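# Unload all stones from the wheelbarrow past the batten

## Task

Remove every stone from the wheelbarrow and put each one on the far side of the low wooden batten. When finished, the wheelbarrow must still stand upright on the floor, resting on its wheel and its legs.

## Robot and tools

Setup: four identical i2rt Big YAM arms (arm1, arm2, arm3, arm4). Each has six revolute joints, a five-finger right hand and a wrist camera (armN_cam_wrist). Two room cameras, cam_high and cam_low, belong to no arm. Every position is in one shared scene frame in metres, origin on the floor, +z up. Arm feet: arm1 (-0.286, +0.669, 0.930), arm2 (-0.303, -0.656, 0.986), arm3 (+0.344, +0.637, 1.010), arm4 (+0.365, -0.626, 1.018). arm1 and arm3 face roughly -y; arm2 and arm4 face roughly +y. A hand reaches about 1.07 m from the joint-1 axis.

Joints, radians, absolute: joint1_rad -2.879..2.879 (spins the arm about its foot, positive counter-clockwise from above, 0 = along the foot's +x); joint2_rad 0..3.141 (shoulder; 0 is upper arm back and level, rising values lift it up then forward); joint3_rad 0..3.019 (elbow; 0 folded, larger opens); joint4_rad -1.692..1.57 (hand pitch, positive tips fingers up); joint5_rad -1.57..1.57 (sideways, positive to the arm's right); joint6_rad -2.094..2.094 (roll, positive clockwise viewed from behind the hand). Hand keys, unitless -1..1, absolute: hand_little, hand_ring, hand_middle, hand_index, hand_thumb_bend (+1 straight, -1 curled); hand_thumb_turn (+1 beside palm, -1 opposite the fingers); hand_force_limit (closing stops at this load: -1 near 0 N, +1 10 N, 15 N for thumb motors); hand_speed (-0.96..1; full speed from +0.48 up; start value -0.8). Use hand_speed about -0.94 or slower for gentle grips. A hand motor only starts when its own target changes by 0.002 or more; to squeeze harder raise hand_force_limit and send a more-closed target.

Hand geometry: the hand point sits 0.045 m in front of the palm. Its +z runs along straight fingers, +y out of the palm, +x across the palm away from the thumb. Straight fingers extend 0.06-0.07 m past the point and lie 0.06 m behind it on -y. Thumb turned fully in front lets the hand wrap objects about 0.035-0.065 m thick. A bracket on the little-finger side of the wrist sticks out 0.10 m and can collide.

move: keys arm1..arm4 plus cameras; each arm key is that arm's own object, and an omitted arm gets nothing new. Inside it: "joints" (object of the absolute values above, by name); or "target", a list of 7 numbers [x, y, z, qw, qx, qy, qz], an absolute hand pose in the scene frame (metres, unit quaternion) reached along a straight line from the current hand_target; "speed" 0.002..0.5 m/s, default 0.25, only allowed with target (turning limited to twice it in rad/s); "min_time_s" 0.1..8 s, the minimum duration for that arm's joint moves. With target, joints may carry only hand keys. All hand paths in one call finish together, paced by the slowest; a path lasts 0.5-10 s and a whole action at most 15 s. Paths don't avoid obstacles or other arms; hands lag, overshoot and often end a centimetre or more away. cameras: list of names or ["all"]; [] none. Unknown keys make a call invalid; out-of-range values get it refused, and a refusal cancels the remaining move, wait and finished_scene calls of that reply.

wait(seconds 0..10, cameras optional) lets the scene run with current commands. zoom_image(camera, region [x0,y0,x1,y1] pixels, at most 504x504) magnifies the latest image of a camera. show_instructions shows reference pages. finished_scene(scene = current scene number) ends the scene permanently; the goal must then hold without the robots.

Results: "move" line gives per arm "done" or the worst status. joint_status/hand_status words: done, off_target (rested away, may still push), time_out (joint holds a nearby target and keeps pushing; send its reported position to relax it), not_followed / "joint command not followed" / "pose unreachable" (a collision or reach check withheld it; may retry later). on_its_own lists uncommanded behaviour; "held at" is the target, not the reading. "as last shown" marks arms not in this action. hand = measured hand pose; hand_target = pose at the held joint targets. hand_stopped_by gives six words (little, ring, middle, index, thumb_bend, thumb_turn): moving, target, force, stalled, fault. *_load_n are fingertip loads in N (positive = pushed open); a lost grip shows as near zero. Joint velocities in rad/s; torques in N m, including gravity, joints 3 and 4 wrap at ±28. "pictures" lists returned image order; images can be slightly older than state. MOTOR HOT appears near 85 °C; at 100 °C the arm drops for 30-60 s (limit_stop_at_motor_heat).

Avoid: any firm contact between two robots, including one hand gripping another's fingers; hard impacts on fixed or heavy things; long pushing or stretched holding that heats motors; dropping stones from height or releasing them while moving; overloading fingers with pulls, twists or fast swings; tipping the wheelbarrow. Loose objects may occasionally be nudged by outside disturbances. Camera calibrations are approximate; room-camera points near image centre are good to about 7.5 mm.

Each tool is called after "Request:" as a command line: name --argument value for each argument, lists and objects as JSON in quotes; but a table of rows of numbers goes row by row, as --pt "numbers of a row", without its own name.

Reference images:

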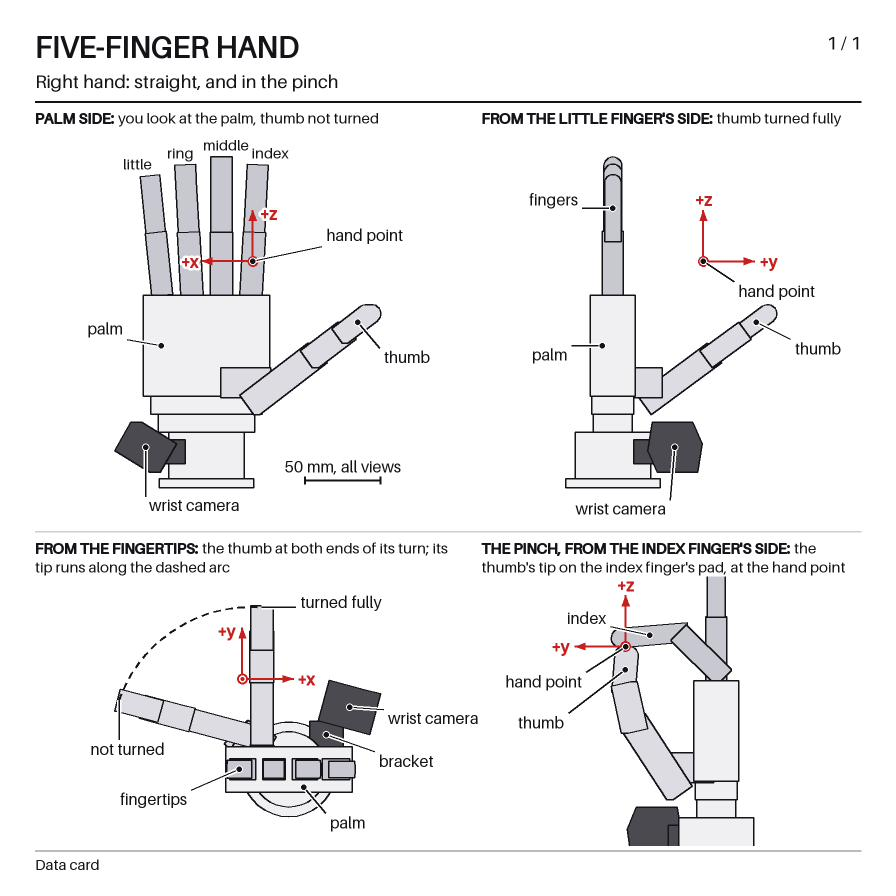

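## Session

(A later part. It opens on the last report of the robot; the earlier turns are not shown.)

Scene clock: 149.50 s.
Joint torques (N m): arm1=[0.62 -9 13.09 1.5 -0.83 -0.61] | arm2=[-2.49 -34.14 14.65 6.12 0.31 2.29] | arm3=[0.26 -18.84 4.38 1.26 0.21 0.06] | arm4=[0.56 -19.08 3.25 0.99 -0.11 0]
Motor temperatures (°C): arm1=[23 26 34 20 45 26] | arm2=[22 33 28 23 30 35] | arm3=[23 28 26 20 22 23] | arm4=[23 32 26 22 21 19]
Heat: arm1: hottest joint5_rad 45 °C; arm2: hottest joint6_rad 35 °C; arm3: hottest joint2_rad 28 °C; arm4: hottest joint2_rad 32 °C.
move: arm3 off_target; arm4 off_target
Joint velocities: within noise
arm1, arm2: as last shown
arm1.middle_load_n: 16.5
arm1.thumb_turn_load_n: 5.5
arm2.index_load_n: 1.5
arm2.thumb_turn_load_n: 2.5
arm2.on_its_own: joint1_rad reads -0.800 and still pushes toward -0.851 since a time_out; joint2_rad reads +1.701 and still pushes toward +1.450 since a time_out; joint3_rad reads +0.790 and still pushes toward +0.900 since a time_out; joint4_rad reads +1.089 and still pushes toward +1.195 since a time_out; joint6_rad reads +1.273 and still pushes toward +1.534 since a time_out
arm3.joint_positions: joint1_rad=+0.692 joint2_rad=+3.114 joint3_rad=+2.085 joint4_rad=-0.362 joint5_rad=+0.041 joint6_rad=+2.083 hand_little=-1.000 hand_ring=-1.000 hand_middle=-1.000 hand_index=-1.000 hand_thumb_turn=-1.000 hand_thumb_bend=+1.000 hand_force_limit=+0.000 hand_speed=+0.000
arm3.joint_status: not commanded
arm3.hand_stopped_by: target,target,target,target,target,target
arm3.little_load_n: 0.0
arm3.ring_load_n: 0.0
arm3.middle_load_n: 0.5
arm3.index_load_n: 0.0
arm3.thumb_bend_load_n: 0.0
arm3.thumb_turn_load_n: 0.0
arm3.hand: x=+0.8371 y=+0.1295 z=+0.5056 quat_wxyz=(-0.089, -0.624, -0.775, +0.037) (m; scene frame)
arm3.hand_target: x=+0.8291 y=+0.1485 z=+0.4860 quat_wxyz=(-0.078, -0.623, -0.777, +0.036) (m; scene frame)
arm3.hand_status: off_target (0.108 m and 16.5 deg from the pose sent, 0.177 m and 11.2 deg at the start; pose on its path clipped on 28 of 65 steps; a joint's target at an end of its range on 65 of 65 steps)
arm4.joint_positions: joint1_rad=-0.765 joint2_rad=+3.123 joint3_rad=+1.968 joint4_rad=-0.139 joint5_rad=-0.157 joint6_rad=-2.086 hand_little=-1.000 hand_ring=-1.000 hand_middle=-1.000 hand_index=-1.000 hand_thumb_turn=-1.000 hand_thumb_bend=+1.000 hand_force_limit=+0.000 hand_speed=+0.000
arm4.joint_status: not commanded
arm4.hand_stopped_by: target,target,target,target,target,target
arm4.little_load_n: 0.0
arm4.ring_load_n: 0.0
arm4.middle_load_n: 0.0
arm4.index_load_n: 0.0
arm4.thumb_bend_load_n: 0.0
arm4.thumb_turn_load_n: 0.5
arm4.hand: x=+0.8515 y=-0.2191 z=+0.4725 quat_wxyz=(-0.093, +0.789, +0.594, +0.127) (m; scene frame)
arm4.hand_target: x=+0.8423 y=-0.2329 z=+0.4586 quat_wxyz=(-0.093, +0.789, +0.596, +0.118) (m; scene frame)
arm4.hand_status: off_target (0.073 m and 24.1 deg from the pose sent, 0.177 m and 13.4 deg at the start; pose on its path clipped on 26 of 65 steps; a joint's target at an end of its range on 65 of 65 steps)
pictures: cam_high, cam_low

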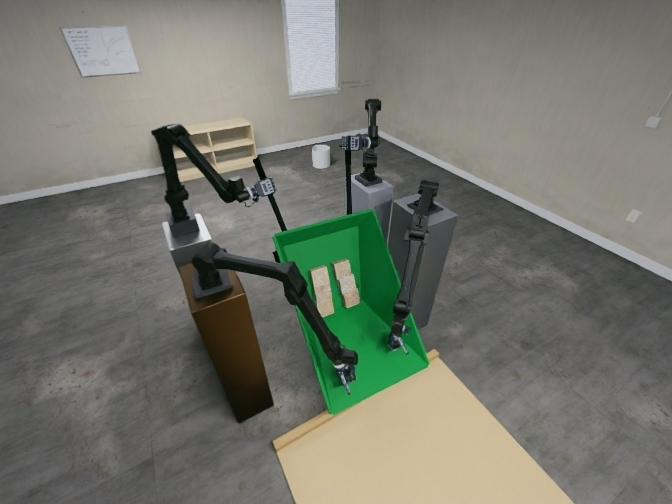

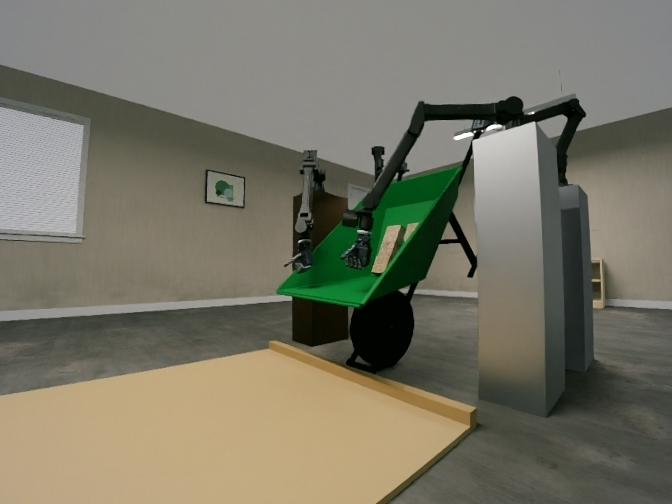

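Request:
move --arm3 '{"target":[0.80,0.16,1.0,0,0.7071,0.7071,0],"speed":0.4,"joints":{"hand_little":1,"hand_ring":1,"hand_middle":1,"hand_index":1}}' --arm4 '{"target":[0.80,-0.20,1.0,0,0.7071,0.7071,0],"speed":0.4,"joints":{"hand_little":1,"hand_ring":1,"hand_middle":1,"hand_index":1}}'

Request:
move --arm3 '{"joints":{"joint1_rad":-0.4,"joint2_rad":0.8,"joint3_rad":1.2,"joint4_rad":-1.5,"joint5_rad":0,"joint6_rad":-1.3},"min_time_s":3}' --arm4 '{"joints":{"joint1_rad":0.4,"joint2_rad":0.8,"joint3_rad":1.2,"joint4_rad":-1.5,"joint5_rad":0,"joint6_rad":1.3},"min_time_s":3}' --cameras '["cam_low","cam_high"]'

Scene clock: 153.90 s.
Joint torques (N m): arm1=[0.62 -9 13.08 1.5 -0.83 -0.61] | arm2=[-2.49 -34.14 14.65 6.12 0.31 2.29] | arm3=[-1.79 -16.73 11.75 -0.21 -0.22 0.05] | arm4=[1.2 -17.61 9.98 -0.2 0.25 0.04]
Motor temperatures (°C): arm1=[23 26 34 20 44 26] | arm2=[22 34 28 23 29 35] | arm3=[23 28 26 20 22 23] | arm4=[23 32 26 22 21 19]
Heat: arm1: hottest joint5_rad 44 °C; arm2: hottest joint6_rad 35 °C; arm3: hottest joint2_rad 28 °C; arm4: hottest joint2_rad 32 °C.
move: arm3 off_target; arm4 off_target
Joint velocities: within noise
arm1, arm2: as last shown
arm2.little_load_n: 11.5
arm2.ring_load_n: 11.0
arm2.on_its_own: joint1_rad reads -0.800 and still pushes toward -0.851 since a time_out; joint2_rad reads +1.701 and still pushes toward +1.450 since a time_out; joint3_rad reads +0.790 and still pushes toward +0.900 since a time_out; joint4_rad reads +1.089 and still pushes toward +1.195 since a time_out; joint6_rad reads +1.273 and still pushes toward +1.534 since a time_out
arm3.joint_positions: joint1_rad=+0.663 joint2_rad=+2.059 joint3_rad=+1.550 joint4_rad=-1.083 joint5_rad=-0.050 joint6_rad=+2.083 hand_little=+1.000 hand_ring=+1.000 hand_middle=+1.000 hand_index=+1.000 hand_thumb_turn=-1.000 hand_thumb_bend=+1.000 hand_force_limit=+0.000 hand_speed=+0.000
arm3.joint_status: all done
arm3.hand_stopped_by: target,target,target,target,target,target
arm3.little_load_n: 0.0
arm3.ring_load_n: 0.0
arm3.middle_load_n: 0.0
arm3.index_load_n: 0.0
arm3.thumb_bend_load_n: 0.0
arm3.thumb_turn_load_n: 0.0
arm3.hand: x=+0.7961 y=+0.1756 z=+0.9944 quat_wxyz=(+0.002, -0.637, -0.771, -0.025) (m; scene frame)
arm3.hand_target: x=+0.7993 y=+0.1602 z=+1.0001 quat_wxyz=(-0.005, -0.644, -0.764, -0.025) (m; scene frame)
arm3.hand_status: off_target (0.017 m and 11.2 deg from the pose sent, 0.497 m and 16.5 deg at the start; pose on its path clipped on 17 of 71 steps; a joint's target at an end of its range on 70 of 71 steps)
arm4.joint_positions: joint1_rad=-0.621 joint2_rad=+2.059 joint3_rad=+1.538 joint4_rad=-1.065 joint5_rad=+0.045 joint6_rad=-2.086 hand_little=+1.000 hand_ring=+1.000 hand_middle=+1.000 hand_index=+1.000 hand_thumb_turn=-1.000 hand_thumb_bend=+1.000 hand_force_limit=+0.000 hand_speed=+0.000
arm4.joint_status: all done
arm4.hand_stopped_by: target,target,target,target,target,target
arm4.little_load_n: 0.0
arm4.ring_load_n: 0.0
arm4.middle_load_n: 0.0
arm4.index_load_n: 0.0
arm4.thumb_bend_load_n: 0.0
arm4.thumb_turn_load_n: 0.0
arm4.hand: x=+0.7918 y=-0.2127 z=+0.9958 quat_wxyz=(+0.023, +0.760, +0.649, -0.004) (m; scene frame)
arm4.hand_target: x=+0.7993 y=-0.2000 z=+1.0002 quat_wxyz=(+0.023, +0.755, +0.655, +0.005) (m; scene frame)
arm4.hand_status: off_target (0.016 m and 9.4 deg from the pose sent, 0.530 m and 24.2 deg at the start; pose on its path clipped on 30 of 71 steps; a joint's target at an end of its range on 71 of 71 steps)
pictures: none

Scene clock: 157.83 s.
Joint torques (N m): arm1=[0.62 -9.05 13.08 1.5 -0.83 -0.61] | arm2=[-2.49 -34.14 14.65 6.12 0.31 2.29] | arm3=[-1.55 -1.26 8.28 0.7 0.22 -0.17] | arm4=[1.32 -0.32 7.32 0.65 0.01 0.23]
Motor temperatures (°C): arm1=[23 26 34 20 44 25] | arm2=[22 35 29 24 29 35] | arm3=[23 28 26 20 22 23] | arm4=[23 32 26 22 21 19]
Heat: arm1: hottest joint5_rad 44 °C; arm2: hottest joint2_rad 35 °C; arm3: hottest joint2_rad 28 °C; arm4: hottest joint2_rad 32 °C.
move: arm3 done; arm4 done
Joint velocities: within noise
arm1, arm2: as last shown
arm1.middle_load_n: 16.0
arm2.on_its_own: joint1_rad reads -0.800 and still pushes toward -0.851 since a time_out; joint2_rad reads +1.701 and still pushes toward +1.450 since a time_out; joint3_rad reads +0.790 and still pushes toward +0.900 since a time_out; joint4_rad reads +1.089 and still pushes toward +1.195 since a time_out; joint6_rad reads +1.273 and still pushes toward +1.534 since a time_out
arm3.joint_positions: joint1_rad=-0.387 joint2_rad=+0.799 joint3_rad=+1.212 joint4_rad=-1.487 joint5_rad=-0.003 joint6_rad=-1.285 hand_little=+1.000 hand_ring=+1.000 hand_middle=+1.000 hand_index=+1.000 hand_thumb_turn=-1.000 hand_thumb_bend=+1.000 hand_force_limit=+0.000 hand_speed=+0.000
arm3.joint_status: all done
arm3.hand_stopped_by: target,target,target,target,target,target
arm3.little_load_n: 0.0
arm3.ring_load_n: 0.0
arm3.middle_load_n: 0.5
arm3.index_load_n: 0.0
arm3.thumb_bend_load_n: 0.0
arm3.thumb_turn_load_n: 0.0
arm3.hand: x=+0.2143 y=+0.4275 z=+1.3552 quat_wxyz=(+0.179, +0.437, -0.864, +0.174) (m; scene frame)
arm3.hand_target: x=+0.2118 y=+0.4332 z=+1.3489 quat_wxyz=(+0.172, +0.439, -0.867, +0.161) (m; scene frame)
arm3.hand_status: not commanded
arm4.joint_positions: joint1_rad=+0.392 joint2_rad=+0.799 joint3_rad=+1.209 joint4_rad=-1.493 joint5_rad=+0.001 joint6_rad=+1.287 hand_little=+1.000 hand_ring=+1.000 hand_middle=+1.000 hand_index=+1.000 hand_thumb_turn=-1.000 hand_thumb_bend=+1.000 hand_force_limit=+0.000 hand_speed=+0.000
arm4.joint_status: all done
arm4.hand_stopped_by: target,target,target,target,target,target
arm4.little_load_n: 0.0
arm4.ring_load_n: 0.0
arm4.middle_load_n: 0.0
arm4.index_load_n: 0.0
arm4.thumb_bend_load_n: 0.0
arm4.thumb_turn_load_n: 0.0
arm4.hand: x=+0.2049 y=-0.3711 z=+1.3887 quat_wxyz=(-0.166, +0.863, -0.443, -0.176) (m; scene frame)
arm4.hand_target: x=+0.2033 y=-0.3738 z=+1.3836 quat_wxyz=(-0.158, +0.864, -0.446, -0.172) (m; scene frame)
arm4.hand_status: not commanded
pictures: cam_high, cam_low

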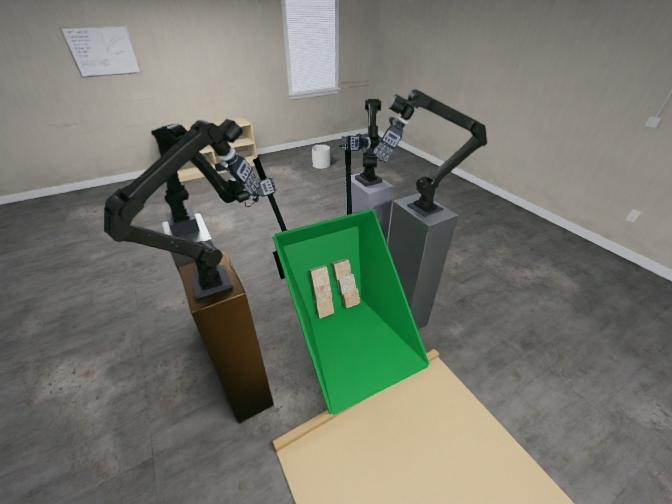

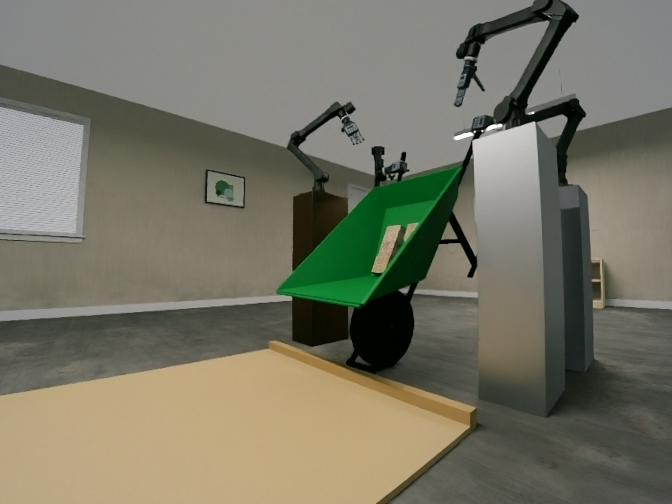

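Request:
move --arm3 '{"target":[0.08,0.20,1.30,0.18,0.6838,-0.6838,-0.18],"speed":0.35}' --arm4 '{"target":[0.08,-0.05,1.30,0.18,0.6838,-0.6838,-0.18],"speed":0.35}' --cameras '["cam_high","cam_low"]'

Scene clock: 160.77 s.
Joint torques (N m): arm1=[0.56 -9.05 13.11 1.5 -0.83 -0.62] | arm2=[-2.49 -34.08 14.65 6.12 0.32 2.29] | arm3=[-0.38 -11.11 13.83 0.62 0.73 -0.15] | arm4=[0.79 -13.98 11.84 -0.02 -0.39 0.25]
Motor temperatures (°C): arm1=[23 26 34 20 43 25] | arm2=[22 35 29 24 28 36] | arm3=[23 28 27 20 22 23] | arm4=[23 31 26 22 21 19]
Heat: arm1: hottest joint5_rad 43 °C; arm2: hottest joint6_rad 36 °C; arm3: hottest joint2_rad 28 °C; arm4: hottest joint2_rad 31 °C.
move: arm3 off_target; arm4 off_target
Joint velocities: within noise
arm1, arm2: as last shown
arm2.little_load_n: 11.0
arm2.ring_load_n: 10.5
arm2.thumb_bend_load_n: 12.5
arm2.on_its_own: joint1_rad reads -0.800 and still pushes toward -0.851 since a time_out; joint2_rad reads +1.701 and still pushes toward +1.450 since a time_out; joint3_rad reads +0.790 and still pushes toward +0.900 since a time_out; joint4_rad reads +1.089 and still pushes toward +1.195 since a time_out; joint6_rad reads +1.273 and still pushes toward +1.534 since a time_out
arm3.joint_positions: joint1_rad=-0.283 joint2_rad=+1.558 joint3_rad=+1.505 joint4_rad=-1.426 joint5_rad=+0.502 joint6_rad=-1.828 hand_little=+1.000 hand_ring=+1.000 hand_middle=+1.000 hand_index=+1.000 hand_thumb_turn=-1.000 hand_thumb_bend=+1.000 hand_force_limit=+0.000 hand_speed=+0.000
arm3.joint_status: not commanded
arm3.hand_stopped_by: target,target,target,target,target,target
arm3.little_load_n: 0.0
arm3.ring_load_n: 0.0
arm3.middle_load_n: 0.0
arm3.index_load_n: 0.0
arm3.thumb_bend_load_n: 0.0
arm3.thumb_turn_load_n: 0.0
arm3.hand: x=+0.0827 y=+0.2182 z=+1.2886 quat_wxyz=(+0.166, +0.681, -0.689, -0.187) (m; scene frame)
arm3.hand_target: x=+0.0805 y=+0.2009 z=+1.2998 quat_wxyz=(+0.180, +0.684, -0.684, -0.180) (m; scene frame)
arm3.hand_status: off_target (0.022 m and 1.9 deg from the pose sent, 0.270 m and 54.1 deg at the start)
arm4.joint_positions: joint1_rad=+0.303 joint2_rad=+1.759 joint3_rad=+1.760 joint4_rad=-1.447 joint5_rad=-0.495 joint6_rad=+1.840 hand_little=+1.000 hand_ring=+1.000 hand_middle=+1.000 hand_index=+1.000 hand_thumb_turn=-1.000 hand_thumb_bend=+1.000 hand_force_limit=+0.000 hand_speed=+0.000
arm4.joint_status: not commanded
arm4.hand_stopped_by: target,target,target,target,target,target
arm4.little_load_n: 0.0
arm4.ring_load_n: 0.0
arm4.middle_load_n: 0.0
arm4.index_load_n: 0.0
arm4.thumb_bend_load_n: 0.0
arm4.thumb_turn_load_n: 0.0
arm4.hand: x=+0.0809 y=-0.0647 z=+1.2944 quat_wxyz=(+0.182, +0.689, -0.680, -0.175) (m; scene frame)
arm4.hand_target: x=+0.0804 y=-0.0506 z=+1.2997 quat_wxyz=(+0.180, +0.684, -0.684, -0.181) (m; scene frame)
arm4.hand_status: off_target (0.016 m and 0.9 deg from the pose sent, 0.356 m and 53.0 deg at the start)
pictures: cam_high, cam_low

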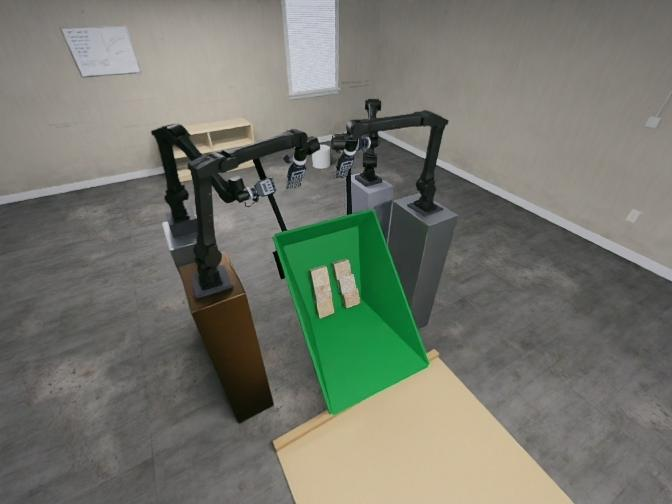

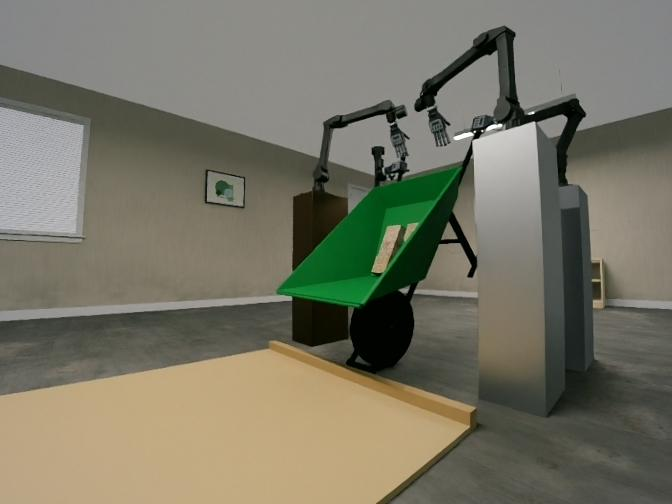

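Request:
move --arm3 '{"target":[0.055,0.185,1.03,0.18,0.6838,-0.6838,-0.18],"speed":0.25}' --arm4 '{"target":[0.055,-0.05,1.03,0.18,0.6838,-0.6838,-0.18],"speed":0.25}' --cameras '["cam_high","cam_low"]'

Scene clock: 162.93 s.
Joint torques (N m): arm1=[0.56 -9 13.08 1.5 -0.83 -0.62] | arm2=[-2.55 -34.14 14.65 6.11 0.31 2.29] | arm3=[-1.49 -13.51 7.64 1.2 0.48 -0.14] | arm4=[1.55 -16.15 7.12 0.79 -0.24 0.23]
Motor temperatures (°C): arm1=[23 26 34 20 43 25] | arm2=[22 35 29 24 28 36] | arm3=[23 27 27 20 22 23] | arm4=[23 31 26 22 21 19]
Heat: arm1: hottest joint5_rad 43 °C; arm2: hottest joint6_rad 36 °C; arm3: hottest joint2_rad 27 °C; arm4: hottest joint2_rad 31 °C.
move: arm3 off_target; arm4 off_target
Joint velocities: within noise
arm1, arm2: as last shown
arm2.little_load_n: 11.5
arm2.ring_load_n: 11.0
arm2.index_load_n: 2.0
arm2.thumb_bend_load_n: 12.0
arm2.thumb_turn_load_n: 3.0
arm2.on_its_own: joint1_rad reads -0.800 and still pushes toward -0.851 since a time_out; joint2_rad reads +1.701 and still pushes toward +1.450 since a time_out; joint3_rad reads +0.790 and still pushes toward +0.900 since a time_out; joint4_rad reads +1.089 and still pushes toward +1.195 since a time_out; joint6_rad reads +1.273 and still pushes toward +1.534 since a time_out
arm3.joint_positions: joint1_rad=-0.309 joint2_rad=+1.848 joint3_rad=+1.180 joint4_rad=-0.747 joint5_rad=+0.501 joint6_rad=-1.877 hand_little=+1.000 hand_ring=+1.000 hand_middle=+1.000 hand_index=+1.000 hand_thumb_turn=-1.000 hand_thumb_bend=+1.000 hand_force_limit=+0.000 hand_speed=+0.000
arm3.joint_status: not commanded
arm3.hand_stopped_by: target,target,target,target,target,target
arm3.little_load_n: 0.0
arm3.ring_load_n: 0.0
arm3.middle_load_n: 0.0
arm3.index_load_n: 0.0
arm3.thumb_bend_load_n: 0.0
arm3.thumb_turn_load_n: 0.0
arm3.hand: x=+0.0609 y=+0.1838 z=+1.0399 quat_wxyz=(+0.185, +0.682, -0.685, -0.178) (m; scene frame)
arm3.hand_target: x=+0.0553 y=+0.1853 z=+1.0301 quat_wxyz=(+0.180, +0.684, -0.684, -0.180) (m; scene frame)
arm3.hand_status: off_target (0.012 m and 0.7 deg from the pose sent, 0.262 m and 1.9 deg at the start)
arm4.joint_positions: joint1_rad=+0.332 joint2_rad=+1.989 joint3_rad=+1.393 joint4_rad=-0.808 joint5_rad=-0.493 joint6_rad=+1.887 hand_little=+1.000 hand_ring=+1.000 hand_middle=+1.000 hand_index=+1.000 hand_thumb_turn=-1.000 hand_thumb_bend=+1.000 hand_force_limit=+0.000 hand_speed=+0.000
arm4.joint_status: not commanded
arm4.hand_stopped_by: target,target,target,target,target,target
arm4.little_load_n: 0.0
arm4.ring_load_n: 0.0
arm4.middle_load_n: 0.0
arm4.index_load_n: 0.0
arm4.thumb_bend_load_n: 0.0
arm4.thumb_turn_load_n: 0.0
arm4.hand: x=+0.0598 y=-0.0501 z=+1.0412 quat_wxyz=(+0.177, +0.686, -0.681, -0.185) (m; scene frame)
arm4.hand_target: x=+0.0552 y=-0.0504 z=+1.0301 quat_wxyz=(+0.180, +0.684, -0.684, -0.180) (m; scene frame)
arm4.hand_status: off_target (0.012 m and 0.8 deg from the pose sent, 0.266 m and 0.9 deg at the start)
pictures: cam_high, cam_low

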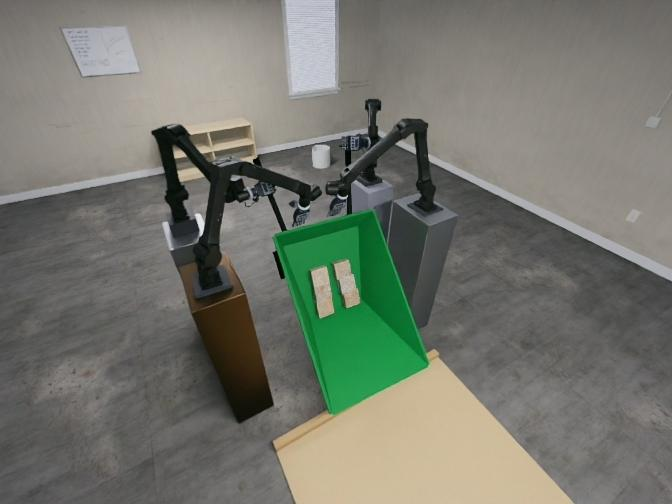

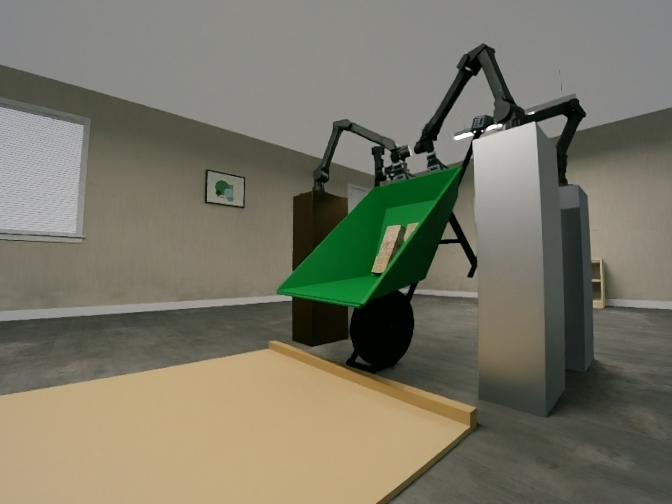

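Request:
move --arm3 '{"target":[0.15,0.185,1.035,0.18,0.6838,-0.6838,-0.18],"speed":0.12}' --arm4 '{"target":[0.15,-0.05,1.035,0.18,0.6838,-0.6838,-0.18],"speed":0.12}' --cameras '["cam_low"]'

Scene clock: 165.03 s.
Joint torques (N m): arm1=[0.67 -9.05 13.09 2.1 -0.56 -0.81] | arm2=[-2.02 -34.55 14.64 6.13 0.07 2.36] | arm3=[0.73 -15.03 6.56 -0.23 0.36 0.07] | arm4=[-1.49 -18.37 5.67 -0.24 0.1 -0.11]
Motor temperatures (°C): arm1=[23 26 34 20 42 25] | arm2=[22 36 29 24 28 36] | arm3=[23 27 27 20 22 23] | arm4=[23 31 26 22 21 19]
Heat: arm1: hottest joint5_rad 42 °C; arm2: hottest joint2_rad 36 °C; arm3: hottest joint2_rad 27 °C; arm4: hottest joint2_rad 31 °C.
move: arm3 off_target; arm4 off_target
Joint velocities: within noise
arm1: as last shown
arm1.joint_positions: joint1_rad=+0.987 joint2_rad=+1.012 joint3_rad=+0.671 joint4_rad=+0.661 joint5_rad=+0.963 joint6_rad=-1.530 hand_little=-0.774 hand_ring=-0.793 hand_middle=-0.812 hand_index=-0.817 hand_thumb_turn=-0.999 hand_thumb_bend=+0.490 hand_force_limit=+0.900 hand_speed=-0.500
arm1.middle_load_n: 15.5
arm1.index_load_n: 3.5
arm1.hand: x=-0.0786 y=+0.2944 z=+1.2979 quat_wxyz=(+0.458, +0.378, -0.519, +0.615) (m; scene frame)
arm2.joint_positions: joint1_rad=-0.806 joint2_rad=+1.705 joint3_rad=+0.790 joint4_rad=+1.089 joint5_rad=-0.861 joint6_rad=+1.266 hand_little=-0.982 hand_ring=-0.964 hand_middle=-0.945 hand_index=-0.930 hand_thumb_turn=-1.000 hand_thumb_bend=+0.445 hand_force_limit=+0.900 hand_speed=-0.500
arm2.joint_status: not commanded
arm2.hand_stopped_by: target,force,force,force,force,target
arm2.little_load_n: 13.0
arm2.ring_load_n: 11.0
arm2.middle_load_n: 8.5
arm2.index_load_n: 0.0
arm2.thumb_bend_load_n: 12.0
arm2.thumb_turn_load_n: 2.5
arm2.on_its_own: joint2_rad reads +1.705 and still pushes toward +1.450 since a time_out; joint3_rad reads +0.790 and still pushes toward +0.900 since a time_out; joint4_rad reads +1.089 and still pushes toward +1.195 since a time_out; joint6_rad reads +1.266 and still pushes toward +1.534 since a time_out
arm2.hand: x=-0.0608 y=-0.1598 z=+1.2181 quat_wxyz=(-0.618, +0.574, -0.338, -0.416) (m; scene frame)
arm2.hand_target: x=-0.0714 y=-0.2023 z=+1.4171 quat_wxyz=(-0.704, +0.500, -0.237, -0.445) (m; scene frame)
arm2.hand_status: not commanded
arm3.joint_positions: joint1_rad=-0.154 joint2_rad=+1.847 joint3_rad=+1.161 joint4_rad=-0.823 joint5_rad=+0.523 joint6_rad=-1.690 hand_little=+1.000 hand_ring=+1.000 hand_middle=+1.000 hand_index=+1.000 hand_thumb_turn=-1.000 hand_thumb_bend=+1.000 hand_force_limit=+0.000 hand_speed=+0.000
arm3.joint_status: not commanded
arm3.hand_stopped_by: target,target,target,target,target,target
arm3.little_load_n: 0.5
arm3.ring_load_n: 0.5
arm3.middle_load_n: 0.0
arm3.index_load_n: 0.0
arm3.thumb_bend_load_n: -0.5
arm3.thumb_turn_load_n: 0.0
arm3.hand: x=+0.1387 y=+0.1822 z=+1.0347 quat_wxyz=(+0.185, +0.678, -0.688, -0.181) (m; scene frame)
arm3.hand_target: x=+0.1498 y=+0.1850 z=+1.0349 quat_wxyz=(+0.180, +0.684, -0.684, -0.180) (m; scene frame)
arm3.hand_status: off_target (0.012 m and 1.0 deg from the pose sent, 0.089 m and 0.8 deg at the start)
arm4.joint_positions: joint1_rad=+0.211 joint2_rad=+1.986 joint3_rad=+1.367 joint4_rad=-0.867 joint5_rad=-0.523 joint6_rad=+1.741 hand_little=+1.000 hand_ring=+1.000 hand_middle=+1.000 hand_index=+1.000 hand_thumb_turn=-1.000 hand_thumb_bend=+1.000 hand_force_limit=+0.000 hand_speed=+0.000
arm4.joint_status: not commanded
arm4.hand_stopped_by: target,target,target,target,target,target
arm4.little_load_n: 0.0
arm4.ring_load_n: 0.0
arm4.middle_load_n: 0.0
arm4.index_load_n: 0.0
arm4.thumb_bend_load_n: 0.0
arm4.thumb_turn_load_n: 0.0
arm4.hand: x=+0.1268 y=-0.0498 z=+1.0355 quat_wxyz=(+0.186, +0.686, -0.678, -0.184) (m; scene frame)
arm4.hand_target: x=+0.1493 y=-0.0502 z=+1.0347 quat_wxyz=(+0.180, +0.684, -0.684, -0.180) (m; scene frame)
arm4.hand_status: off_target (0.023 m and 1.1 deg from the pose sent, 0.090 m and 0.8 deg at the start)
pictures: cam_low

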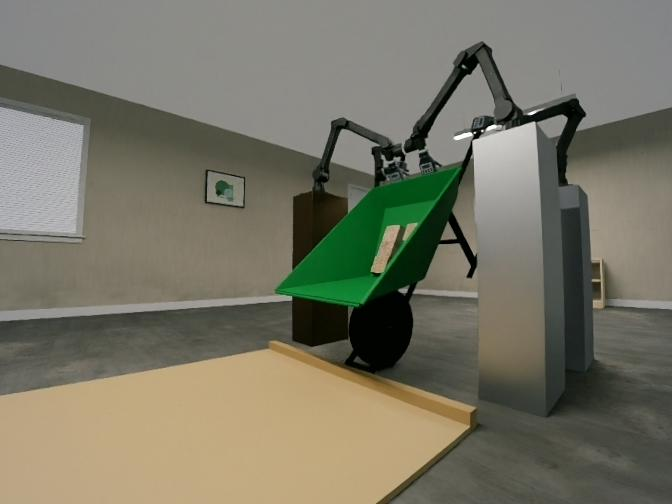

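Request:
move --arm3 '{"target":[0.19,0.185,1.035,0.18,0.6838,-0.6838,-0.18],"speed":0.1}' --arm4 '{"target":[0.19,-0.05,1.035,0.18,0.6838,-0.6838,-0.18],"speed":0.1}' --cameras '["cam_low"]'

Scene clock: 166.70 s.
Joint torques (N m): arm1=[0.67 -10.17 13.08 2.51 -0.19 -1.03] | arm2=[-1.2 -35.49 14.6 6.23 -0.51 2.5] | arm3=[2.73 -14.68 6.74 -0.53 -0.57 0.23] | arm4=[-3.08 -17.2 5.64 -0.27 0.76 -0.2]
Motor temperatures (°C): arm1=[23 26 34 20 42 25] | arm2=[22 36 30 24 28 36] | arm3=[23 27 27 20 22 23] | arm4=[23 31 26 22 21 19]
Heat: arm1: hottest joint5_rad 42 °C; arm2: hottest joint2_rad 36 °C; arm3: hottest joint2_rad 27 °C; arm4: hottest joint2_rad 31 °C.
move: arm3 off_target; arm4 off_target
Joint velocities: within noise
arm1.joint_positions: joint1_rad=+0.986 joint2_rad=+1.023 joint3_rad=+0.671 joint4_rad=+0.653 joint5_rad=+0.953 joint6_rad=-1.509 hand_little=-0.774 hand_ring=-0.793 hand_middle=-0.812 hand_index=-0.817 hand_thumb_turn=-0.999 hand_thumb_bend=+0.490 hand_force_limit=+0.900 hand_speed=-0.500
arm1.joint_status: not commanded
arm1.hand_stopped_by: force,force,force,force,force,target
arm1.little_load_n: 0.0
arm1.ring_load_n: 0.0
arm1.middle_load_n: 15.5
arm1.index_load_n: 3.0
arm1.thumb_bend_load_n: 16.5
arm1.thumb_turn_load_n: 5.5
arm1.hand: x=-0.0739 y=+0.2922 z=+1.2925 quat_wxyz=(+0.452, +0.382, -0.520, +0.616) (m; scene frame)
arm1.hand_target: x=-0.0773 y=+0.3009 z=+1.3439 quat_wxyz=(+0.464, +0.365, -0.500, +0.633) (m; scene frame)
arm1.hand_status: not commanded
arm2: as last shown
arm2.joint_positions: joint1_rad=-0.818 joint2_rad=+1.714 joint3_rad=+0.790 joint4_rad=+1.087 joint5_rad=-0.846 joint6_rad=+1.250 hand_little=-0.982 hand_ring=-0.964 hand_middle=-0.945 hand_index=-0.930 hand_thumb_turn=-1.000 hand_thumb_bend=+0.445 hand_force_limit=+0.900 hand_speed=-0.500
arm2.little_load_n: 16.5
arm2.ring_load_n: 12.5
arm2.middle_load_n: 8.0
arm2.index_load_n: -2.5
arm2.thumb_turn_load_n: 3.0
arm2.on_its_own: joint2_rad reads +1.714 and still pushes toward +1.450 since a time_out; joint3_rad reads +0.790 and still pushes toward +0.900 since a time_out; joint4_rad reads +1.087 and still pushes toward +1.195 since a time_out; joint6_rad reads +1.250 and still pushes toward +1.534 since a time_out
arm2.hand: x=-0.0515 y=-0.1608 z=+1.2128 quat_wxyz=(-0.624, +0.572, -0.346, -0.405) (m; scene frame)
arm3.joint_positions: joint1_rad=-0.101 joint2_rad=+1.843 joint3_rad=+1.161 joint4_rad=-0.866 joint5_rad=+0.546 joint6_rad=-1.612 hand_little=+1.000 hand_ring=+1.000 hand_middle=+1.000 hand_index=+1.000 hand_thumb_turn=-1.000 hand_thumb_bend=+1.000 hand_force_limit=+0.000 hand_speed=+0.000
arm3.joint_status: not commanded
arm3.hand_stopped_by: target,target,target,target,target,target
arm3.little_load_n: 0.0
arm3.ring_load_n: -0.5
arm3.middle_load_n: -0.5
arm3.index_load_n: -0.5
arm3.thumb_bend_load_n: 0.0
arm3.thumb_turn_load_n: 0.0
arm3.hand: x=+0.1625 y=+0.1857 z=+1.0395 quat_wxyz=(+0.190, +0.671, -0.691, -0.189) (m; scene frame)
arm3.hand_target: x=+0.1888 y=+0.1856 z=+1.0349 quat_wxyz=(+0.180, +0.684, -0.684, -0.180) (m; scene frame)
arm3.hand_status: off_target (0.028 m and 2.3 deg from the pose sent, 0.051 m and 1.0 deg at the start)
arm4.joint_positions: joint1_rad=+0.160 joint2_rad=+1.973 joint3_rad=+1.365 joint4_rad=-0.910 joint5_rad=-0.545 joint6_rad=+1.669 hand_little=+1.000 hand_ring=+1.000 hand_middle=+1.000 hand_index=+1.000 hand_thumb_turn=-1.000 hand_thumb_bend=+1.000 hand_force_limit=+0.000 hand_speed=+0.000
arm4.joint_status: not commanded
arm4.hand_stopped_by: target,target,target,target,target,target
arm4.little_load_n: -0.5
arm4.ring_load_n: 0.0
arm4.middle_load_n: 0.0
arm4.index_load_n: 0.0
arm4.thumb_bend_load_n: 0.0
arm4.thumb_turn_load_n: 0.5
arm4.hand: x=+0.1523 y=-0.0521 z=+1.0439 quat_wxyz=(+0.193, +0.689, -0.672, -0.190) (m; scene frame)
arm4.hand_target: x=+0.1886 y=-0.0509 z=+1.0349 quat_wxyz=(+0.181, +0.683, -0.684, -0.180) (m; scene frame)
arm4.hand_status: off_target (0.039 m and 2.4 deg from the pose sent, 0.063 m and 1.1 deg at the start)
pictures: cam_low

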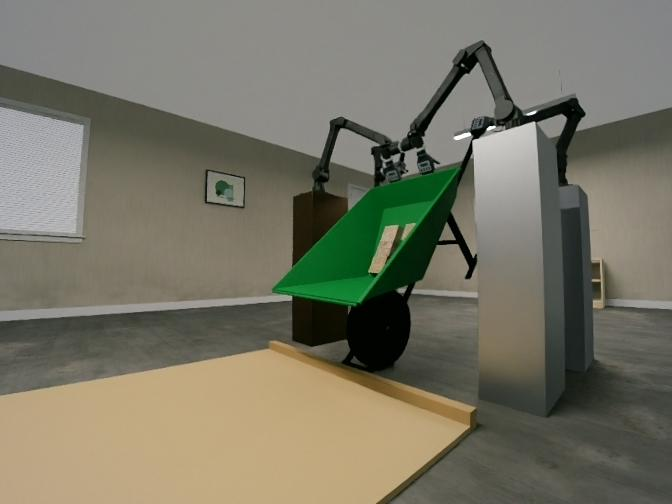

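Request:
move --arm1 '{"target":[0.03,0.295,1.34,0.464,0.366,-0.499,0.633],"speed":0.1}' --arm2 '{"joints":{"joint1_rad":-0.98,"joint2_rad":1.45},"min_time_s":1.2}' --arm3 '{"target":[0.27,0.185,1.03,0.18,0.6838,-0.6838,-0.18],"speed":0.1}' --arm4 '{"target":[0.27,-0.05,1.03,0.18,0.6838,-0.6838,-0.18],"speed":0.1}' --cameras '["cam_low"]'

Scene clock: 171.03 s.
Joint torques (N m): arm1=[8.29 -10.58 13.6 2.55 -0.35 -0.93] | arm2=[-3.6 -38.07 13.18 6.49 -1.94 2.4] | arm3=[4.31 -11.99 8.03 -1.06 -1.69 0.42] | arm4=[-5.01 -15.74 7.31 0.53 1.65 -0.43]
Motor temperatures (°C): arm1=[23 26 35 20 41 25] | arm2=[22 36 30 24 29 37] | arm3=[23 27 26 20 22 23] | arm4=[23 31 26 22 22 19]
Heat: arm1: hottest joint5_rad 41 °C; arm2: hottest joint6_rad 37 °C; arm3: hottest joint2_rad 27 °C; arm4: hottest joint2_rad 31 °C.
move: arm1 off_target; arm2 time_out; arm3 off_target; arm4 off_target
Joint velocities: within noise
arm1.joint_positions: joint1_rad=+1.031 joint2_rad=+1.271 joint3_rad=+0.840 joint4_rad=+0.828 joint5_rad=+1.070 joint6_rad=-1.608 hand_little=-0.774 hand_ring=-0.793 hand_middle=-0.812 hand_index=-0.817 hand_thumb_turn=-0.999 hand_thumb_bend=+0.490 hand_force_limit=+0.900 hand_speed=-0.500
arm1.joint_status: not commanded
arm1.hand_stopped_by: force,force,force,force,force,target
arm1.little_load_n: 0.0
arm1.ring_load_n: 0.0
arm1.middle_load_n: 20.5
arm1.index_load_n: 2.0
arm1.thumb_bend_load_n: 16.0
arm1.thumb_turn_load_n: 6.0
arm1.hand: x=-0.0157 y=+0.2670 z=+1.2962 quat_wxyz=(+0.479, +0.356, -0.531, +0.601) (m; scene frame)
arm1.hand_target: x=+0.0244 y=+0.2952 z=+1.3381 quat_wxyz=(+0.460, +0.367, -0.502, +0.633) (m; scene frame)
arm1.hand_status: off_target (0.069 m and 5.6 deg from the pose sent, 0.114 m and 3.8 deg at the start)
arm2.joint_positions: joint1_rad=-0.916 joint2_rad=+1.740 joint3_rad=+0.808 joint4_rad=+1.082 joint5_rad=-0.807 joint6_rad=+1.261 hand_little=-0.971 hand_ring=-0.963 hand_middle=-0.945 hand_index=-0.930 hand_thumb_turn=-1.000 hand_thumb_bend=+0.445 hand_force_limit=+0.900 hand_speed=-0.500
arm2.joint_status: joint1_rad time_out (moved -0.098 of -0.162); joint2_rad time_out (moved +0.026 of -0.264)
arm2.hand_stopped_by: target,force,force,force,force,target
arm2.little_load_n: 21.0
arm2.ring_load_n: 16.5
arm2.middle_load_n: 8.0
arm2.index_load_n: 6.0
arm2.thumb_bend_load_n: 12.0
arm2.thumb_turn_load_n: 3.0
arm2.on_its_own: joint1_rad reads -0.916 and still pushes toward -0.980 since a time_out; joint2_rad reads +1.740 and still pushes toward +1.450 since a time_out; joint3_rad reads +0.808 and still pushes toward +0.900 since a time_out; joint4_rad reads +1.082 and still pushes toward +1.195 since a time_out; joint5_rad reads -0.807 and still pushes toward -0.865 since a time_out; joint6_rad reads +1.261 and still pushes toward +1.534 since a time_out
arm2.hand: x=+0.0091 y=-0.1818 z=+1.2077 quat_wxyz=(-0.644, +0.543, -0.392, -0.369) (m; scene frame)
arm2.hand_target: x=-0.0148 y=-0.2363 z=+1.4175 quat_wxyz=(-0.732, +0.483, -0.268, -0.399) (m; scene frame)
arm2.hand_status: not commanded
arm3.joint_positions: joint1_rad=+0.041 joint2_rad=+1.838 joint3_rad=+1.179 joint4_rad=-0.951 joint5_rad=+0.566 joint6_rad=-1.447 hand_little=+1.000 hand_ring=+1.000 hand_middle=+1.000 hand_index=+1.000 hand_thumb_turn=-1.000 hand_thumb_bend=+1.000 hand_force_limit=+0.000 hand_speed=+0.000
arm3.joint_status: not commanded
arm3.hand_stopped_by: target,target,target,target,target,target
arm3.little_load_n: 0.0
arm3.ring_load_n: 0.0
arm3.middle_load_n: 0.0
arm3.index_load_n: -2.0
arm3.thumb_bend_load_n: 0.0
arm3.thumb_turn_load_n: 0.0
arm3.hand: x=+0.2285 y=+0.1834 z=+1.0501 quat_wxyz=(+0.206, +0.667, -0.691, -0.187) (m; scene frame)
arm3.hand_target: x=+0.2676 y=+0.1869 z=+1.0314 quat_wxyz=(+0.181, +0.684, -0.683, -0.181) (m; scene frame)
arm3.hand_status: off_target (0.046 m and 3.7 deg from the pose sent, 0.108 m and 2.3 deg at the start)
arm4.joint_positions: joint1_rad=+0.043 joint2_rad=+1.970 joint3_rad=+1.356 joint4_rad=-1.019 joint5_rad=-0.566 joint6_rad=+1.528 hand_little=+1.000 hand_ring=+1.000 hand_middle=+1.000 hand_index=+1.000 hand_thumb_turn=-1.000 hand_thumb_bend=+1.000 hand_force_limit=+0.000 hand_speed=+0.000
arm4.joint_status: not commanded
arm4.hand_stopped_by: target,target,target,target,target,target
arm4.little_load_n: -2.0
arm4.ring_load_n: 0.0
arm4.middle_load_n: 0.0
arm4.index_load_n: 0.0
arm4.thumb_bend_load_n: 0.0
arm4.thumb_turn_load_n: 0.0
arm4.hand: x=+0.2141 y=-0.0656 z=+1.0446 quat_wxyz=(+0.214, +0.684, -0.673, -0.182) (m; scene frame)
arm4.hand_target: x=+0.2684 y=-0.0534 z=+1.0307 quat_wxyz=(+0.181, +0.683, -0.685, -0.178) (m; scene frame)
arm4.hand_status: off_target (0.060 m and 4.1 deg from the pose sent, 0.118 m and 2.4 deg at the start)
pictures: cam_low

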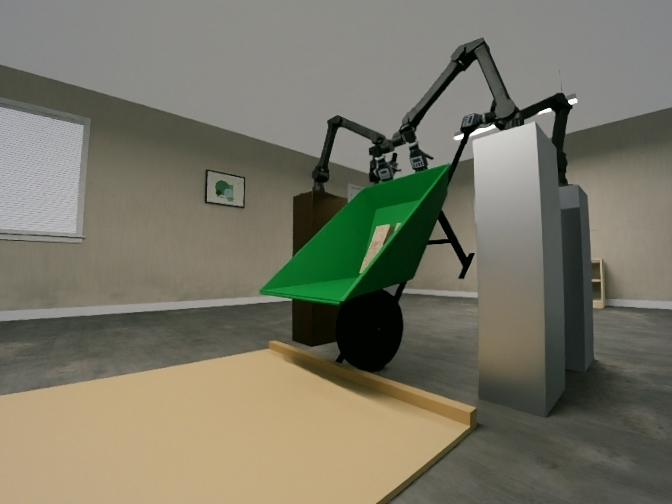

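Request:
move --arm1 '{"target":[0.18,0.285,1.39,0.4990,0.3900,-0.4750,0.6100],"speed":0.12}' --arm2 '{"target":[0.22,-0.185,1.33,0.6123,-0.4889,0.3764,0.4942],"speed":0.12}' --arm3 '{"target":[0.40,0.185,1.075,0.2389,0.6655,-0.6655,-0.2389],"speed":0.12}' --arm4 '{"target":[0.40,-0.06,1.075,0.2389,0.6655,-0.6655,-0.2389],"speed":0.12}' --cameras '["cam_low","cam_high"]'

Scene clock: 174.63 s.
Joint torques (N m): arm1=[4.6 -12.86 14.38 1.18 -1.78 -0.36] | arm2=[-2.96 -17.26 17.47 -0.81 3.48 1.11] | arm3=[2.78 -10.52 10.99 0.75 -1.36 0.11] | arm4=[-2.78 -11.63 9.2 0.77 1.43 -0.32]
Motor temperatures (°C): arm1=[23 26 35 20 42 25] | arm2=[22 35 31 24 30 36] | arm3=[23 27 27 20 23 23] | arm4=[23 31 27 22 22 19]
Heat: arm1: hottest joint5_rad 42 °C; arm2: hottest joint6_rad 36 °C; arm3: hottest joint2_rad 27 °C; arm4: hottest joint2_rad 31 °C.
move: arm1 off_target; arm2 off_target; arm3 off_target; arm4 off_target
Joint velocities: within noise
arm1.joint_positions: joint1_rad=+1.183 joint2_rad=+1.599 joint3_rad=+1.313 joint4_rad=+0.898 joint5_rad=+1.190 joint6_rad=-1.940 hand_little=-0.774 hand_ring=-0.793 hand_middle=-0.812 hand_index=-0.818 hand_thumb_turn=-0.999 hand_thumb_bend=+0.490 hand_force_limit=+0.900 hand_speed=-0.500
arm1.joint_status: not commanded
arm1.hand_stopped_by: force,force,force,force,force,target
arm1.little_load_n: 0.0
arm1.ring_load_n: 0.0
arm1.middle_load_n: 13.5
arm1.index_load_n: 0.0
arm1.thumb_bend_load_n: 16.5
arm1.thumb_turn_load_n: 4.5
arm1.hand: x=+0.1339 y=+0.2676 z=+1.3664 quat_wxyz=(+0.516, +0.378, -0.502, +0.582) (m; scene frame)
arm1.hand_target: x=+0.1756 y=+0.2883 z=+1.3886 quat_wxyz=(+0.498, +0.390, -0.476, +0.611) (m; scene frame)
arm1.hand_status: off_target (0.055 m and 5.1 deg from the pose sent, 0.218 m and 7.9 deg at the start; pose on its path clipped on 7 of 96 steps)
arm2.joint_positions: joint1_rad=-1.070 joint2_rad=+2.020 joint3_rad=+1.361 joint4_rad=+1.123 joint5_rad=-1.172 joint6_rad=+1.696 hand_little=-0.974 hand_ring=-0.965 hand_middle=-0.945 hand_index=-0.929 hand_thumb_turn=-1.000 hand_thumb_bend=+0.445 hand_force_limit=+0.900 hand_speed=-0.500
arm2.joint_status: not commanded
arm2.hand_stopped_by: target,force,force,force,force,target
arm2.little_load_n: 0.0
arm2.ring_load_n: 0.0
arm2.middle_load_n: 8.5
arm2.index_load_n: 8.0
arm2.thumb_bend_load_n: 15.5
arm2.thumb_turn_load_n: 4.5
arm2.hand: x=+0.1441 y=-0.1836 z=+1.2749 quat_wxyz=(-0.587, +0.545, -0.341, -0.492) (m; scene frame)
arm2.hand_target: x=+0.2070 y=-0.1983 z=+1.3286 quat_wxyz=(-0.614, +0.491, -0.376, -0.491) (m; scene frame)
arm2.hand_status: off_target (0.094 m and 8.2 deg from the pose sent, 0.244 m and 16.2 deg at the start; pose on its path clipped on 76 of 96 steps)
arm3.joint_positions: joint1_rad=+0.347 joint2_rad=+1.916 joint3_rad=+1.366 joint4_rad=-1.372 joint5_rad=+0.660 joint6_rad=-1.040 hand_little=+1.000 hand_ring=+1.000 hand_middle=+1.000 hand_index=+1.000 hand_thumb_turn=-1.000 hand_thumb_bend=+1.000 hand_force_limit=+0.000 hand_speed=+0.000
arm3.joint_status: not commanded
arm3.hand_stopped_by: target,target,target,target,target,target
arm3.little_load_n: -1.0
arm3.ring_load_n: -1.0
arm3.middle_load_n: -1.0
arm3.index_load_n: -1.0
arm3.thumb_bend_load_n: -0.5
arm3.thumb_turn_load_n: 0.5
arm3.hand: x=+0.3634 y=+0.1969 z=+1.1042 quat_wxyz=(+0.251, +0.652, -0.669, -0.255) (m; scene frame)
arm3.hand_target: x=+0.3987 y=+0.1881 z=+1.0767 quat_wxyz=(+0.239, +0.666, -0.665, -0.239) (m; scene frame)
arm3.hand_status: off_target (0.048 m and 2.8 deg from the pose sent, 0.173 m and 7.6 deg at the start)
arm4.joint_positions: joint1_rad=-0.259 joint2_rad=+1.985 joint3_rad=+1.497 joint4_rad=-1.357 joint5_rad=-0.687 joint6_rad=+1.169 hand_little=+0.999 hand_ring=+1.000 hand_middle=+1.000 hand_index=+1.000 hand_thumb_turn=-1.000 hand_thumb_bend=+1.000 hand_force_limit=+0.000 hand_speed=+0.000
arm4.joint_status: not commanded
arm4.hand_stopped_by: target,target,target,target,target,target
arm4.little_load_n: -5.5
arm4.ring_load_n: 0.0
arm4.middle_load_n: 0.0
arm4.index_load_n: 0.0
arm4.thumb_bend_load_n: 0.0
arm4.thumb_turn_load_n: 0.0
arm4.hand: x=+0.3600 y=-0.0687 z=+1.1127 quat_wxyz=(+0.256, +0.658, -0.663, -0.250) (m; scene frame)
arm4.hand_target: x=+0.3987 y=-0.0641 z=+1.0766 quat_wxyz=(+0.239, +0.664, -0.667, -0.239) (m; scene frame)
arm4.hand_status: off_target (0.056 m and 2.5 deg from the pose sent, 0.188 m and 7.5 deg at the start)
pictures: cam_high, cam_low

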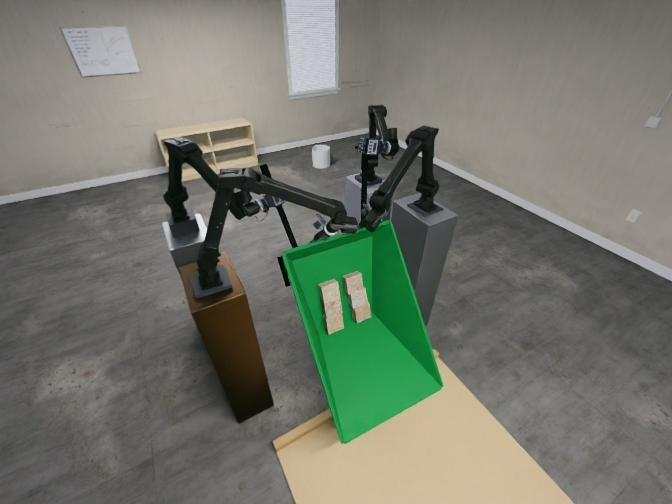

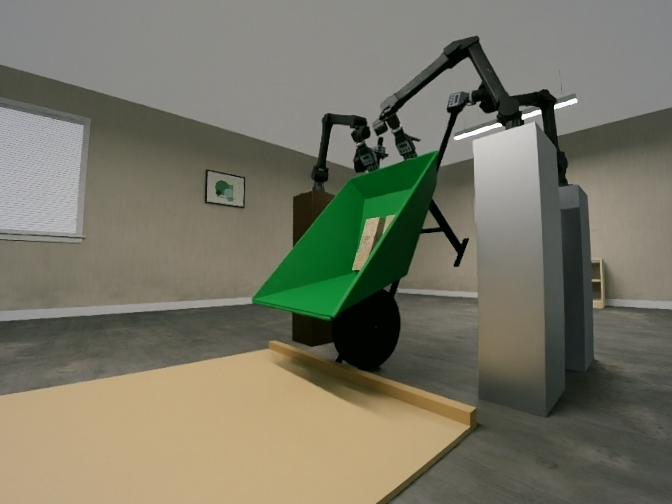

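Request:
move --arm1 '{"joints":{"hand_speed":-0.2,"hand_little":-0.2,"hand_ring":-0.2,"hand_middle":-0.3,"hand_index":-0.3,"hand_thumb_bend":1}}' --arm3 '{"target":[0.435,0.185,1.085,0.2389,0.6655,-0.6655,-0.2389],"speed":0.12}' --arm4 '{"target":[0.435,-0.06,1.085,0.2389,0.6655,-0.6655,-0.2389],"speed":0.12}' --cameras '["arm1_cam_wrist"]'

Scene clock: 176.20 s.
Joint torques (N m): arm1=[0.26 -14.15 12.59 1.21 -0.41 -0.04] | arm2=[-2.49 -17.67 16.46 -0.81 3.44 1.01] | arm3=[6.36 -12.04 12.3 0.35 -2.38 0.29] | arm4=[-6.07 -13.68 10.07 0.46 2.1 -0.44]
Motor temperatures (°C): arm1=[23 26 34 20 42 25] | arm2=[22 35 31 24 31 35] | arm3=[23 27 27 20 23 23] | arm4=[23 31 27 22 23 19]
Heat: arm1: hottest joint5_rad 42 °C; arm2: hottest joint2_rad 35 °C; arm3: hottest joint2_rad 27 °C; arm4: hottest joint2_rad 31 °C.
move: arm1 done; arm3 off_target; arm4 off_target
Joint velocities: within noise
arm1.joint_positions: joint1_rad=+1.231 joint2_rad=+1.611 joint3_rad=+1.336 joint4_rad=+0.898 joint5_rad=+1.152 joint6_rad=-1.970 hand_little=-0.200 hand_ring=-0.200 hand_middle=-0.300 hand_index=-0.300 hand_thumb_turn=-1.000 hand_thumb_bend=+1.000 hand_force_limit=+0.900 hand_speed=-0.200
arm1.joint_status: all done
arm1.hand_stopped_by: target,target,target,target,target,target
arm1.little_load_n: 0.0
arm1.ring_load_n: 0.0
arm1.middle_load_n: 1.0
arm1.index_load_n: 0.0
arm1.thumb_bend_load_n: 0.0
arm1.thumb_turn_load_n: 0.0
arm1.hand: x=+0.1622 y=+0.2846 z=+1.3763 quat_wxyz=(+0.506, +0.397, -0.475, +0.601) (m; scene frame)
arm1.hand_target: x=+0.1755 y=+0.2882 z=+1.3886 quat_wxyz=(+0.499, +0.390, -0.476, +0.611) (m; scene frame)
arm1.hand_status: not commanded
arm2: as last shown
arm2.joint_positions: joint1_rad=-1.078 joint2_rad=+2.025 joint3_rad=+1.374 joint4_rad=+1.123 joint5_rad=-1.171 joint6_rad=+1.708 hand_little=-0.974 hand_ring=-0.965 hand_middle=-0.945 hand_index=-0.929 hand_thumb_turn=-1.000 hand_thumb_bend=+0.445 hand_force_limit=+0.900 hand_speed=-0.500
arm2.middle_load_n: 7.5
arm2.index_load_n: 8.5
arm2.thumb_bend_load_n: 14.5
arm2.thumb_turn_load_n: 3.5
arm2.hand: x=+0.1505 y=-0.1857 z=+1.2773 quat_wxyz=(-0.588, +0.542, -0.344, -0.492) (m; scene frame)
arm2.hand_target: x=+0.2071 y=-0.1983 z=+1.3286 quat_wxyz=(-0.614, +0.491, -0.376, -0.491) (m; scene frame)
arm3.joint_positions: joint1_rad=+0.354 joint2_rad=+1.954 joint3_rad=+1.416 joint4_rad=-1.446 joint5_rad=+0.661 joint6_rad=-0.998 hand_little=+1.000 hand_ring=+1.000 hand_middle=+1.000 hand_index=+1.000 hand_thumb_turn=-1.000 hand_thumb_bend=+1.000 hand_force_limit=+0.000 hand_speed=+0.000
arm3.joint_status: not commanded
arm3.hand_stopped_by: target,target,target,target,target,target
arm3.little_load_n: 0.0
arm3.ring_load_n: -1.0
arm3.middle_load_n: -1.5
arm3.index_load_n: -2.5
arm3.thumb_bend_load_n: 0.0
arm3.thumb_turn_load_n: 0.0
arm3.hand: x=+0.3692 y=+0.1957 z=+1.1079 quat_wxyz=(+0.247, +0.644, -0.669, -0.276) (m; scene frame)
arm3.hand_target: x=+0.4313 y=+0.1900 z=+1.0871 quat_wxyz=(+0.237, +0.667, -0.665, -0.239) (m; scene frame)
arm3.hand_status: off_target (0.070 m and 5.0 deg from the pose sent, 0.075 m and 2.8 deg at the start)
arm4.joint_positions: joint1_rad=-0.270 joint2_rad=+2.021 joint3_rad=+1.547 joint4_rad=-1.432 joint5_rad=-0.689 joint6_rad=+1.115 hand_little=+0.999 hand_ring=+1.000 hand_middle=+1.000 hand_index=+1.000 hand_thumb_turn=-1.000 hand_thumb_bend=+1.000 hand_force_limit=+0.000 hand_speed=+0.000
arm4.joint_status: not commanded
arm4.hand_stopped_by: target,target,target,target,target,target
arm4.little_load_n: -7.5
arm4.ring_load_n: -1.0
arm4.middle_load_n: 0.0
arm4.index_load_n: 0.5
arm4.thumb_bend_load_n: 0.0
arm4.thumb_turn_load_n: 0.0
arm4.hand: x=+0.3656 y=-0.0689 z=+1.1143 quat_wxyz=(+0.274, +0.661, -0.653, -0.246) (m; scene frame)
arm4.hand_target: x=+0.4320 y=-0.0658 z=+1.0870 quat_wxyz=(+0.239, +0.664, -0.668, -0.238) (m; scene frame)
arm4.hand_status: off_target (0.076 m and 4.4 deg from the pose sent, 0.081 m and 2.5 deg at the start)
pictures: arm1_cam_wrist
camera_calibration:
arm1_cam_wrist: T_world_to_cam=[[-0.985895, 0.0589213, 0.156648, -0.0782005], [-0.138039, 0.242964, -0.960163, 1.27928], [-0.0946339, -0.968244, -0.231404, 0.721532], [0, 0, 0, 1]] pos_world=[0.167774, 0.392406, 1.40754]

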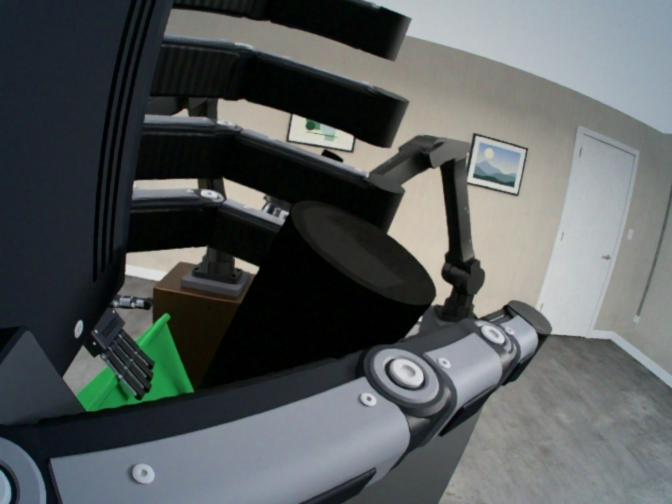

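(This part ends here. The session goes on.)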